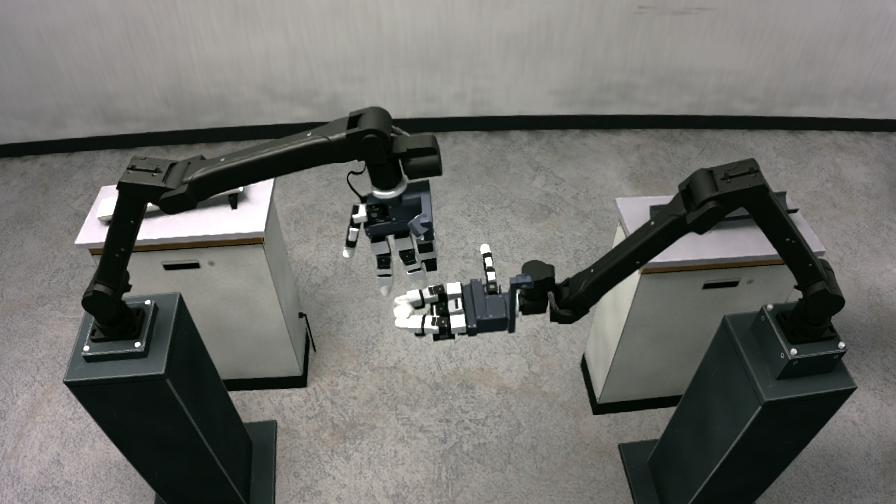

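>>> move(
  arm1={"joints": {"joint1_rad": -1.7, "joint2_rad": 1.75, "joint3_rad": 1.9, "joint4_rad": -1.6, "joint5_rad": 0, "joint6_rad": 1.53, "hand_current_limit": 0.4, "hand_ring_mcp": 0.754, "hand_ring_pip": 0.576, "hand_ring_dip": 0.696}, "min_time_s": 3},
  arm2={"joints": {"joint1_rad": 0, "joint2_rad": 1.46, "joint3_rad": 1.5, "joint4_rad": -1.5, "joint5_rad": 0, "joint6_rad": 0}, "min_time_s": 7},
  arm4={"joints": {"joint1_rad": 1.53, "joint2_rad": 0.6, "joint3_rad": 1.39, "joint4_rad": -1.35, "joint5_rad": 0, "joint6_rad": 0}, "min_time_s": 7},
)

>>> move(
  arm1={"joints": {"joint1_rad": -1.5, "joint2_rad": 0.6, "joint3_rad": 1.39, "joint4_rad": -1.35, "joint5_rad": 0, "joint6_rad": 0}, "min_time_s": 6},
  arm2={"joints": {"joint1_rad": -1.5, "joint2_rad": 1.75, "joint3_rad": 1.9, "joint4_rad": -1.6, "joint5_rad": 0, "joint6_rad": 1.53}, "min_time_s": 6.5},
)

>>> move(
  arm2={"target": [-0.135, -0.122, 1.115, 0, 1, 0, 0.02], "speed": 0.1},
  arm4={"target": [1.72, -0.03, 1.07, -0.5, -0.5, 0.5, 0.5], "speed": 0.2},
)

>>> move(
  arm3={"target": [0.03, 0, 1.068, -0.5, -0.5, 0.5, 0.5], "speed": 0.1},
  cameras=["cam_gap_2", "arm3_cam_wrist"],
)

Scene clock: 978.50 s.
Joint torques (N m): arm1=[-0.67 -21.54 10.41 0.57 -0.05 0.06] | arm2=[-0.56 -13.86 13.27 -0.29 0.22 0.06] | arm3=[-3.19 -15.85 8.47 3.92 -0.08 0.08] | arm4=[1.26 1.61 6.64 3.07 0.07 -0.4]
Motor temperatures (°C): arm1=[24 32 45 18 20 18] | arm2=[21 32 38 18 19 18] | arm3=[23 32 43 19 19 19] | arm4=[25 37 42 23 18 20]
Heat: arm1: hottest joint3_rad 45 °C; arm2: hottest joint3_rad 38 °C; arm3: hottest joint3_rad 43 °C; arm4: hottest joint3_rad 42 °C.
move: arm1 done; arm2 done; arm4 done
Joint velocities: within noise
arm1.joint_positions: joint1_rad=-1.693 joint2_rad=+1.775 joint3_rad=+1.907 joint4_rad=-1.615 joint5_rad=+0.002 joint6_rad=+1.522 hand_index_mcp=+0.750 hand_index_abd=+0.177 hand_index_pip=+0.573 hand_index_dip=+0.693 hand_middle_mcp=+0.756 hand_middle_abd=-0.146 hand_middle_pip=+0.578 hand_middle_dip=+0.699 hand_ring_mcp=+0.751 hand_ring_abd=+0.001 hand_ring_pip=+0.573 hand_ring_dip=+0.699 hand_thumb_cmc=+0.715 hand_thumb_axl=+0.679 hand_thumb_mcp=-0.505 hand_thumb_ipl=+0.168 hand_current_limit=+0.400 hand_speed=-0.600
arm1.joint_status: all done
arm1.hand_state: goal,goal,goal,goal,goal,goal,goal,goal,goal,goal,goal,goal,goal,goal,overload,goal
arm1.index_mcp_current_ma: 0
arm1.index_abd_current_ma: 0
arm1.index_pip_current_ma: 0
arm1.index_dip_current_ma: 0
arm1.middle_mcp_current_ma: 0
arm1.middle_abd_current_ma: 0
arm1.middle_pip_current_ma: 0
arm1.middle_dip_current_ma: 0
arm1.ring_mcp_current_ma: 0
arm1.ring_abd_current_ma: 0
arm1.ring_pip_current_ma: 0
arm1.ring_dip_current_ma: 0
arm1.thumb_cmc_current_ma: 0
arm1.thumb_axl_current_ma: 0
arm1.thumb_mcp_current_ma: 0
arm1.thumb_ipl_current_ma: 0
arm1.hand_goal_index_mcp: 0.754
arm1.hand_goal_index_abd: 0.180
arm1.hand_goal_index_pip: 0.576
arm1.hand_goal_index_dip: 0.696
arm1.hand_goal_middle_mcp: 0.754
arm1.hand_goal_middle_abd: -0.150
arm1.hand_goal_middle_pip: 0.576
arm1.hand_goal_middle_dip: 0.696
arm1.hand_goal_ring_mcp: 0.754
arm1.hand_goal_ring_abd: 0.000
arm1.hand_goal_ring_pip: 0.576
arm1.hand_goal_ring_dip: 0.696
arm1.hand_goal_thumb_cmc: 0.714
arm1.hand_goal_thumb_axl: 0.678
arm1.hand_goal_thumb_mcp: 0.226
arm1.hand_goal_thumb_ipl: 0.168
arm1.hand: x=-1.8363 y=-0.0282 z=+1.1135 quat_wxyz=(-0.001, +0.999, +0.008, +0.037) (m; scene frame)
arm1.hand_target: x=-1.8394 y=-0.0314 z=+1.1237 quat_wxyz=(-0.001, +0.999, +0.001, +0.054) (m; scene frame)
arm1.hand_status: not commanded
arm2.joint_positions: joint1_rad=+0.009 joint2_rad=+1.480 joint3_rad=+1.454 joint4_rad=-1.491 joint5_rad=-0.001 joint6_rad=+0.004 hand_index_mcp=+0.759 hand_index_abd=-0.169 hand_index_pip=+0.579 hand_index_dip=+0.698 hand_middle_mcp=+0.997 hand_middle_abd=+0.000 hand_middle_pip=+0.999 hand_middle_dip=+0.997 hand_ring_mcp=+0.753 hand_ring_abd=+0.174 hand_ring_pip=+0.577 hand_ring_dip=+0.697 hand_thumb_cmc=+0.717 hand_thumb_axl=+0.677 hand_thumb_mcp=+0.224 hand_thumb_ipl=+0.168 hand_current_limit=+0.700 hand_speed=-0.600
arm2.joint_status: all done
arm2.hand_state: goal,blocked,goal,goal,goal,goal,goal,goal,goal,blocked,goal,goal,goal,goal,goal,goal
arm2.index_mcp_current_ma: 0
arm2.index_abd_current_ma: 467
arm2.index_pip_current_ma: 0
arm2.index_dip_current_ma: 0
arm2.middle_mcp_current_ma: 0
arm2.middle_abd_current_ma: 0
arm2.middle_pip_current_ma: 0
arm2.middle_dip_current_ma: 0
arm2.ring_mcp_current_ma: 0
arm2.ring_abd_current_ma: -467
arm2.ring_pip_current_ma: 0
arm2.ring_dip_current_ma: 0
arm2.thumb_cmc_current_ma: 0
arm2.thumb_axl_current_ma: 0
arm2.thumb_mcp_current_ma: 0
arm2.thumb_ipl_current_ma: 0
arm2.hand_goal_index_mcp: 0.754
arm2.hand_goal_index_abd: -0.450
arm2.hand_goal_index_pip: 0.576
arm2.hand_goal_index_dip: 0.696
arm2.hand_goal_middle_mcp: 1.000
arm2.hand_goal_middle_abd: 0.000
arm2.hand_goal_middle_pip: 1.000
arm2.hand_goal_middle_dip: 1.000
arm2.hand_goal_ring_mcp: 0.754
arm2.hand_goal_ring_abd: 0.460
arm2.hand_goal_ring_pip: 0.576
arm2.hand_goal_ring_dip: 0.696
arm2.hand_goal_thumb_cmc: 0.714
arm2.hand_goal_thumb_axl: 0.678
arm2.hand_goal_thumb_mcp: 0.226
arm2.hand_goal_thumb_ipl: 0.168
arm2.hand: x=-0.8141 y=+0.4802 z=+1.1540 quat_wxyz=(+0.005, -0.022, +0.999, +0.031) (m; scene frame)
arm2.hand_target: x=-0.8099 y=+0.4858 z=+1.1859 quat_wxyz=(+0.006, -0.019, +0.998, +0.059) (m; scene frame)
arm2.hand_status: not commanded
arm3: as last shown
arm4.joint_positions: joint1_rad=+1.524 joint2_rad=+0.603 joint3_rad=+1.400 joint4_rad=-1.369 joint5_rad=+0.000 joint6_rad=+0.013 hand_index_mcp=+0.759 hand_index_abd=+0.003 hand_index_pip=+0.577 hand_index_dip=+0.696 hand_middle_mcp=+1.000 hand_middle_abd=+0.000 hand_middle_pip=+0.999 hand_middle_dip=+0.997 hand_ring_mcp=+0.759 hand_ring_abd=-0.001 hand_ring_pip=+0.578 hand_ring_dip=+0.696 hand_thumb_cmc=+0.719 hand_thumb_axl=+0.677 hand_thumb_mcp=+0.224 hand_thumb_ipl=+0.168 hand_current_limit=+0.400 hand_speed=-0.600
arm4.joint_status: all done
arm4.hand_state: goal,goal,goal,goal,goal,goal,goal,goal,goal,goal,goal,goal,goal,goal,goal,goal
arm4.index_mcp_current_ma: 5
arm4.index_abd_current_ma: 2
arm4.index_pip_current_ma: 1
arm4.index_dip_current_ma: 0
arm4.middle_mcp_current_ma: 0
arm4.middle_abd_current_ma: 0
arm4.middle_pip_current_ma: -1
arm4.middle_dip_current_ma: -2
arm4.ring_mcp_current_ma: 5
arm4.ring_abd_current_ma: -1
arm4.ring_pip_current_ma: 1
arm4.ring_dip_current_ma: 0
arm4.thumb_cmc_current_ma: 4
arm4.thumb_axl_current_ma: 0
arm4.thumb_mcp_current_ma: -2
arm4.thumb_ipl_current_ma: 0
arm4.hand_goal_index_mcp: 0.754
arm4.hand_goal_index_abd: 0.000
arm4.hand_goal_index_pip: 0.576
arm4.hand_goal_index_dip: 0.696
arm4.hand_goal_middle_mcp: 1.000
arm4.hand_goal_middle_abd: 0.000
arm4.hand_goal_middle_pip: 1.000
arm4.hand_goal_middle_dip: 1.000
arm4.hand_goal_ring_mcp: 0.754
arm4.hand_goal_ring_abd: 0.000
arm4.hand_goal_ring_pip: 0.576
arm4.hand_goal_ring_dip: 0.696
arm4.hand_goal_thumb_cmc: 0.714
arm4.hand_goal_thumb_axl: 0.678
arm4.hand_goal_thumb_mcp: 0.226
arm4.hand_goal_thumb_ipl: 0.168
arm4.hand: x=+2.1497 y=+0.0918 z=+1.5070 quat_wxyz=(-0.340, -0.610, +0.630, +0.339) (m; scene frame)
arm4.hand_target: x=+2.1473 y=+0.0890 z=+1.5075 quat_wxyz=(-0.342, -0.614, +0.622, +0.344) (m; scene frame)
arm4.hand_status: not commanded
pictures: none

Scene clock: 985.57 s.
Joint torques (N m): arm1=[0.15 0.97 9.24 2.97 -0.09 -0.19] | arm2=[0.09 -14.97 13.46 -0.29 0.16 0.17] | arm3=[-3.25 -15.85 8.46 3.93 -0.08 0.08] | arm4=[1.26 1.61 6.64 3.08 0.07 -0.36]
Motor temperatures (°C): arm1=[24 31 44 18 20 18] | arm2=[21 31 39 18 19 18] | arm3=[23 32 43 19 19 19] | arm4=[24 36 41 23 18 20]
Heat: arm1: hottest joint3_rad 44 °C; arm2: hottest joint3_rad 39 °C; arm3: hottest joint3_rad 43 °C; arm4: hottest joint3_rad 41 °C.
move: arm1 done; arm2 done
Joint velocities: within noise
arm1.joint_positions: joint1_rad=-1.507 joint2_rad=+0.603 joint3_rad=+1.399 joint4_rad=-1.377 joint5_rad=+0.002 joint6_rad=+0.011 hand_index_mcp=+0.759 hand_index_abd=+0.178 hand_index_pip=+0.575 hand_index_dip=+0.693 hand_middle_mcp=+0.760 hand_middle_abd=-0.146 hand_middle_pip=+0.578 hand_middle_dip=+0.699 hand_ring_mcp=+0.759 hand_ring_abd=+0.001 hand_ring_pip=+0.575 hand_ring_dip=+0.699 hand_thumb_cmc=+0.717 hand_thumb_axl=+0.679 hand_thumb_mcp=-0.505 hand_thumb_ipl=+0.168 hand_current_limit=+0.400 hand_speed=-0.600
arm1.joint_status: all done
arm1.hand_state: goal,goal,goal,goal,goal,goal,goal,goal,goal,goal,goal,goal,goal,goal,overload,goal
arm1.index_mcp_current_ma: 1
arm1.index_abd_current_ma: 0
arm1.index_pip_current_ma: 0
arm1.index_dip_current_ma: 0
arm1.middle_mcp_current_ma: 1
arm1.middle_abd_current_ma: 0
arm1.middle_pip_current_ma: 0
arm1.middle_dip_current_ma: 0
arm1.ring_mcp_current_ma: 0
arm1.ring_abd_current_ma: 0
arm1.ring_pip_current_ma: 0
arm1.ring_dip_current_ma: 0
arm1.thumb_cmc_current_ma: 0
arm1.thumb_axl_current_ma: 0
arm1.thumb_mcp_current_ma: 0
arm1.thumb_ipl_current_ma: 0
arm1.hand_goal_index_mcp: 0.754
arm1.hand_goal_index_abd: 0.180
arm1.hand_goal_index_pip: 0.576
arm1.hand_goal_index_dip: 0.696
arm1.hand_goal_middle_mcp: 0.754
arm1.hand_goal_middle_abd: -0.150
arm1.hand_goal_middle_pip: 0.576
arm1.hand_goal_middle_dip: 0.696
arm1.hand_goal_ring_mcp: 0.754
arm1.hand_goal_ring_abd: 0.000
arm1.hand_goal_ring_pip: 0.576
arm1.hand_goal_ring_dip: 0.696
arm1.hand_goal_thumb_cmc: 0.714
arm1.hand_goal_thumb_axl: 0.678
arm1.hand_goal_thumb_mcp: 0.226
arm1.hand_goal_thumb_ipl: 0.168
arm1.hand: x=-2.1063 y=+0.0908 z=+1.4376 quat_wxyz=(+0.301, +0.580, +0.666, +0.360) (m; scene frame)
arm1.hand_target: x=-2.1046 y=+0.0942 z=+1.4406 quat_wxyz=(+0.307, +0.571, +0.667, +0.367) (m; scene frame)
arm1.hand_status: not commanded
arm2.joint_positions: joint1_rad=-1.495 joint2_rad=+1.735 joint3_rad=+1.851 joint4_rad=-1.591 joint5_rad=-0.001 joint6_rad=+1.522 hand_index_mcp=+0.756 hand_index_abd=-0.169 hand_index_pip=+0.579 hand_index_dip=+0.698 hand_middle_mcp=+0.996 hand_middle_abd=+0.000 hand_middle_pip=+0.999 hand_middle_dip=+0.997 hand_ring_mcp=+0.752 hand_ring_abd=+0.174 hand_ring_pip=+0.577 hand_ring_dip=+0.697 hand_thumb_cmc=+0.716 hand_thumb_axl=+0.677 hand_thumb_mcp=+0.224 hand_thumb_ipl=+0.168 hand_current_limit=+0.700 hand_speed=-0.600
arm2.joint_status: all done
arm2.hand_state: goal,blocked,goal,goal,goal,goal,goal,goal,goal,blocked,goal,goal,goal,goal,goal,goal
arm2.index_mcp_current_ma: 0
arm2.index_abd_current_ma: 468
arm2.index_pip_current_ma: 0
arm2.index_dip_current_ma: 0
arm2.middle_mcp_current_ma: 0
arm2.middle_abd_current_ma: 0
arm2.middle_pip_current_ma: 0
arm2.middle_dip_current_ma: 0
arm2.ring_mcp_current_ma: 0
arm2.ring_abd_current_ma: -467
arm2.ring_pip_current_ma: 0
arm2.ring_dip_current_ma: 0
arm2.thumb_cmc_current_ma: 0
arm2.thumb_axl_current_ma: 0
arm2.thumb_mcp_current_ma: 0
arm2.thumb_ipl_current_ma: 0
arm2.hand_goal_index_mcp: 0.754
arm2.hand_goal_index_abd: -0.450
arm2.hand_goal_index_pip: 0.576
arm2.hand_goal_index_dip: 0.696
arm2.hand_goal_middle_mcp: 1.000
arm2.hand_goal_middle_abd: 0.000
arm2.hand_goal_middle_pip: 1.000
arm2.hand_goal_middle_dip: 1.000
arm2.hand_goal_ring_mcp: 0.754
arm2.hand_goal_ring_abd: 0.460
arm2.hand_goal_ring_pip: 0.576
arm2.hand_goal_ring_dip: 0.696
arm2.hand_goal_thumb_cmc: 0.714
arm2.hand_goal_thumb_axl: 0.678
arm2.hand_goal_thumb_mcp: 0.226
arm2.hand_goal_thumb_ipl: 0.168
arm2.hand: x=-0.2706 y=-0.0803 z=+1.1840 quat_wxyz=(-0.006, +0.995, +0.081, +0.055) (m; scene frame)
arm2.hand_target: x=-0.2619 y=-0.0820 z=+1.1952 quat_wxyz=(-0.006, +0.995, +0.075, +0.067) (m; scene frame)
arm2.hand_status: not commanded
arm3, arm4: as last shown
arm4.hand: x=+2.1497 y=+0.0917 z=+1.5070 quat_wxyz=(-0.339, -0.610, +0.630, +0.339) (m; scene frame)
pictures: none

Scene clock: 989.37 s.
Joint torques (N m): arm1=[0.03 0.91 9.25 3 -0.09 -0.18] | arm2=[-0.56 -20.72 13.31 -0.51 0.24 0.15] | arm3=[-3.19 -15.85 8.47 3.93 -0.08 0.08] | arm4=[1.38 -16.21 8.84 3.32 0.11 -0.4]
Motor temperatures (°C): arm1=[24 31 44 18 20 18] | arm2=[21 31 39 18 19 18] | arm3=[23 33 43 19 19 19] | arm4=[24 36 41 23 18 20]
Heat: arm1: hottest joint3_rad 44 °C; arm2: hottest joint3_rad 39 °C; arm3: hottest joint3_rad 43 °C; arm4: hottest joint3_rad 41 °C.
move: arm2 off_target; arm4 off_target
Joint velocities: within noise
arm1, arm3: as last shown
arm2.joint_positions: joint1_rad=-1.563 joint2_rad=+2.217 joint3_rad=+2.386 joint4_rad=-1.699 joint5_rad=+0.012 joint6_rad=+1.586 hand_index_mcp=+0.756 hand_index_abd=-0.169 hand_index_pip=+0.579 hand_index_dip=+0.698 hand_middle_mcp=+0.996 hand_middle_abd=+0.000 hand_middle_pip=+0.999 hand_middle_dip=+0.997 hand_ring_mcp=+0.752 hand_ring_abd=+0.174 hand_ring_pip=+0.577 hand_ring_dip=+0.697 hand_thumb_cmc=+0.716 hand_thumb_axl=+0.677 hand_thumb_mcp=+0.224 hand_thumb_ipl=+0.168 hand_current_limit=+0.700 hand_speed=-0.600
arm2.joint_status: not commanded
arm2.hand_state: goal,blocked,goal,goal,goal,goal,goal,goal,goal,blocked,goal,goal,goal,goal,goal,goal
arm2.index_mcp_current_ma: 0
arm2.index_abd_current_ma: 468
arm2.index_pip_current_ma: 0
arm2.index_dip_current_ma: 0
arm2.middle_mcp_current_ma: 0
arm2.middle_abd_current_ma: 0
arm2.middle_pip_current_ma: 0
arm2.middle_dip_current_ma: 0
arm2.ring_mcp_current_ma: 0
arm2.ring_abd_current_ma: -467
arm2.ring_pip_current_ma: 0
arm2.ring_dip_current_ma: 0
arm2.thumb_cmc_current_ma: 0
arm2.thumb_axl_current_ma: 0
arm2.thumb_mcp_current_ma: 0
arm2.thumb_ipl_current_ma: 0
arm2.hand_goal_index_mcp: 0.754
arm2.hand_goal_index_abd: -0.450
arm2.hand_goal_index_pip: 0.576
arm2.hand_goal_index_dip: 0.696
arm2.hand_goal_middle_mcp: 1.000
arm2.hand_goal_middle_abd: 0.000
arm2.hand_goal_middle_pip: 1.000
arm2.hand_goal_middle_dip: 1.000
arm2.hand_goal_ring_mcp: 0.754
arm2.hand_goal_ring_abd: 0.460
arm2.hand_goal_ring_pip: 0.576
arm2.hand_goal_ring_dip: 0.696
arm2.hand_goal_thumb_cmc: 0.714
arm2.hand_goal_thumb_axl: 0.678
arm2.hand_goal_thumb_mcp: 0.226
arm2.hand_goal_thumb_ipl: 0.168
arm2.hand: x=-0.1416 y=-0.1114 z=+1.1053 quat_wxyz=(+0.001, +1.000, +0.015, +0.027) (m; scene frame)
arm2.hand_target: x=-0.1360 y=-0.1219 z=+1.1145 quat_wxyz=(+0.002, +0.999, +0.004, +0.039) (m; scene frame)
arm2.hand_status: off_target (0.016 m and 1.9 deg from the pose sent, 0.158 m and 10.1 deg at the start; a joint's target at an end of its range on 37 of 114 steps)
arm4.joint_positions: joint1_rad=+1.748 joint2_rad=+2.112 joint3_rad=+0.999 joint4_rad=+1.036 joint5_rad=+0.214 joint6_rad=+0.011 hand_index_mcp=+0.763 hand_index_abd=+0.002 hand_index_pip=+0.577 hand_index_dip=+0.696 hand_middle_mcp=+1.000 hand_middle_abd=+0.000 hand_middle_pip=+0.999 hand_middle_dip=+0.997 hand_ring_mcp=+0.763 hand_ring_abd=-0.001 hand_ring_pip=+0.578 hand_ring_dip=+0.696 hand_thumb_cmc=+0.721 hand_thumb_axl=+0.677 hand_thumb_mcp=+0.224 hand_thumb_ipl=+0.168 hand_current_limit=+0.400 hand_speed=-0.600
arm4.joint_status: not commanded
arm4.hand_state: goal,goal,goal,goal,goal,goal,goal,goal,goal,goal,goal,goal,goal,goal,goal,goal
arm4.index_mcp_current_ma: 11
arm4.index_abd_current_ma: 1
arm4.index_pip_current_ma: 1
arm4.index_dip_current_ma: 0
arm4.middle_mcp_current_ma: 0
arm4.middle_abd_current_ma: 0
arm4.middle_pip_current_ma: -1
arm4.middle_dip_current_ma: -2
arm4.ring_mcp_current_ma: 12
arm4.ring_abd_current_ma: -1
arm4.ring_pip_current_ma: 1
arm4.ring_dip_current_ma: 0
arm4.thumb_cmc_current_ma: 8
arm4.thumb_axl_current_ma: 0
arm4.thumb_mcp_current_ma: -2
arm4.thumb_ipl_current_ma: 0
arm4.hand_goal_index_mcp: 0.754
arm4.hand_goal_index_abd: 0.000
arm4.hand_goal_index_pip: 0.576
arm4.hand_goal_index_dip: 0.696
arm4.hand_goal_middle_mcp: 1.000
arm4.hand_goal_middle_abd: 0.000
arm4.hand_goal_middle_pip: 1.000
arm4.hand_goal_middle_dip: 1.000
arm4.hand_goal_ring_mcp: 0.754
arm4.hand_goal_ring_abd: 0.000
arm4.hand_goal_ring_pip: 0.576
arm4.hand_goal_ring_dip: 0.696
arm4.hand_goal_thumb_cmc: 0.714
arm4.hand_goal_thumb_axl: 0.678
arm4.hand_goal_thumb_mcp: 0.226
arm4.hand_goal_thumb_ipl: 0.168
arm4.hand: x=+1.7313 y=-0.0206 z=+1.0398 quat_wxyz=(-0.479, -0.517, +0.520, +0.484) (m; scene frame)
arm4.hand_target: x=+1.7219 y=-0.0298 z=+1.0702 quat_wxyz=(-0.500, -0.500, +0.500, +0.500) (m; scene frame)
arm4.hand_status: off_target (0.034 m and 4.2 deg from the pose sent, 0.625 m and 32.7 deg at the start)
pictures: none

Scene clock: 990.50 s.
Joint torques (N m): arm1=[0.21 0.97 9.2 2.96 -0.1 -0.2] | arm2=[-0.5 -20.72 13.33 -0.5 0.25 0.17] | arm3=[-3.19 -16.15 9.26 2.45 -0.1 0.08] | arm4=[1.32 -16.26 8.85 3.3 0.11 -0.38]
Motor temperatures (°C): arm1=[24 31 44 18 20 18] | arm2=[21 31 39 18 19 18] | arm3=[23 33 43 19 19 19] | arm4=[24 36 41 23 18 20]
Heat: arm1: hottest joint3_rad 44 °C; arm2: hottest joint3_rad 39 °C; arm3: hottest joint3_rad 43 °C; arm4: hottest joint3_rad 41 °C.
move: arm3 off_target
Joint velocities: within noise
arm1, arm2, arm4: as last shown
arm2.index_abd_current_ma: 467
arm3.joint_positions: joint1_rad=+1.441 joint2_rad=+2.049 joint3_rad=+1.172 joint4_rad=+0.841 joint5_rad=-0.119 joint6_rad=-0.003 hand_index_mcp=+0.762 hand_index_abd=-0.001 hand_index_pip=+0.576 hand_index_dip=+0.696 hand_middle_mcp=+1.000 hand_middle_abd=+0.001 hand_middle_pip=+0.999 hand_middle_dip=+0.997 hand_ring_mcp=+0.763 hand_ring_abd=+0.003 hand_ring_pip=+0.578 hand_ring_dip=+0.699 hand_thumb_cmc=+0.722 hand_thumb_axl=+0.677 hand_thumb_mcp=+0.224 hand_thumb_ipl=+0.168 hand_current_limit=+0.400 hand_speed=-0.600
arm3.joint_status: not commanded
arm3.hand_state: goal,goal,goal,goal,goal,goal,goal,goal,goal,goal,goal,goal,goal,goal,goal,goal
arm3.index_mcp_current_ma: 21
arm3.index_abd_current_ma: -2
arm3.index_pip_current_ma: 0
arm3.index_dip_current_ma: 0
arm3.middle_mcp_current_ma: 0
arm3.middle_abd_current_ma: 1
arm3.middle_pip_current_ma: -2
arm3.middle_dip_current_ma: -5
arm3.ring_mcp_current_ma: 21
arm3.ring_abd_current_ma: 5
arm3.ring_pip_current_ma: 3
arm3.ring_dip_current_ma: 5
arm3.thumb_cmc_current_ma: 19
arm3.thumb_axl_current_ma: -1
arm3.thumb_mcp_current_ma: -5
arm3.thumb_ipl_current_ma: 0
arm3.hand_goal_index_mcp: 0.754
arm3.hand_goal_index_abd: 0.000
arm3.hand_goal_index_pip: 0.576
arm3.hand_goal_index_dip: 0.696
arm3.hand_goal_middle_mcp: 1.000
arm3.hand_goal_middle_abd: 0.000
arm3.hand_goal_middle_pip: 1.000
arm3.hand_goal_middle_dip: 1.000
arm3.hand_goal_ring_mcp: 0.754
arm3.hand_goal_ring_abd: 0.000
arm3.hand_goal_ring_pip: 0.576
arm3.hand_goal_ring_dip: 0.696
arm3.hand_goal_thumb_cmc: 0.714
arm3.hand_goal_thumb_axl: 0.678
arm3.hand_goal_thumb_mcp: 0.226
arm3.hand_goal_thumb_ipl: 0.168
arm3.hand: x=+0.0387 y=-0.0119 z=+1.0513 quat_wxyz=(-0.493, -0.513, +0.503, +0.491) (m; scene frame)
arm3.hand_target: x=+0.0312 y=+0.0000 z=+1.0680 quat_wxyz=(-0.500, -0.500, +0.500, +0.500) (m; scene frame)
arm3.hand_status: off_target (0.022 m and 2.0 deg from the pose sent, 0.073 m and 4.4 deg at the start)
arm4.hand_target: x=+1.7219 y=-0.0297 z=+1.0702 quat_wxyz=(-0.500, -0.500, +0.500, +0.500) (m; scene frame)
pictures: arm3_cam_wrist, cam_gap_2
camera_calibration:
arm3_cam_wrist: T_world_to_cam=[[-0.0110713, 0.8007, 0.598963, -0.587291], [0.773095, 0.386759, -0.502733, 0.44664], [-0.634193, 0.45749, -0.623299, 0.810239], [0, 0, 0, 1]] pos_world=[0.162051, -0.073175, 1.08133]

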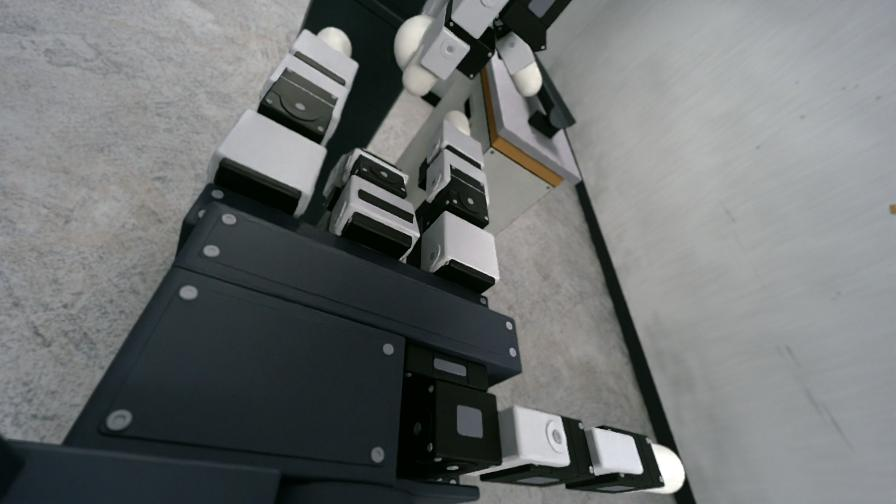

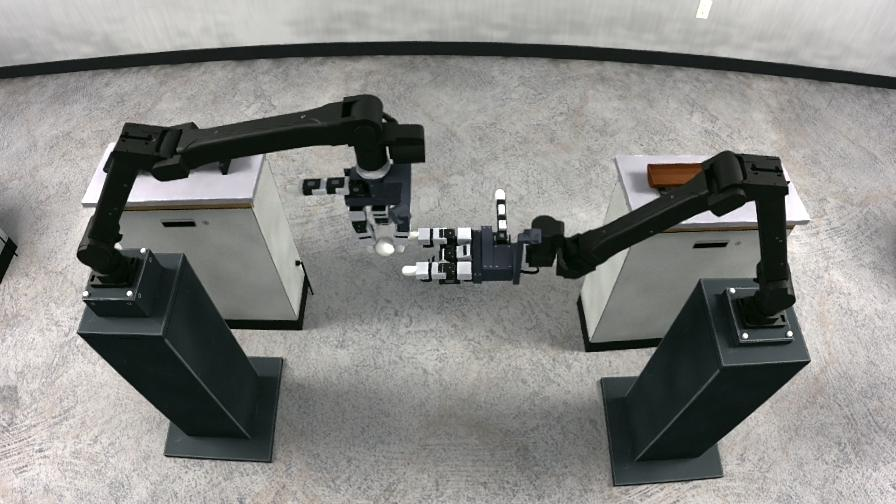

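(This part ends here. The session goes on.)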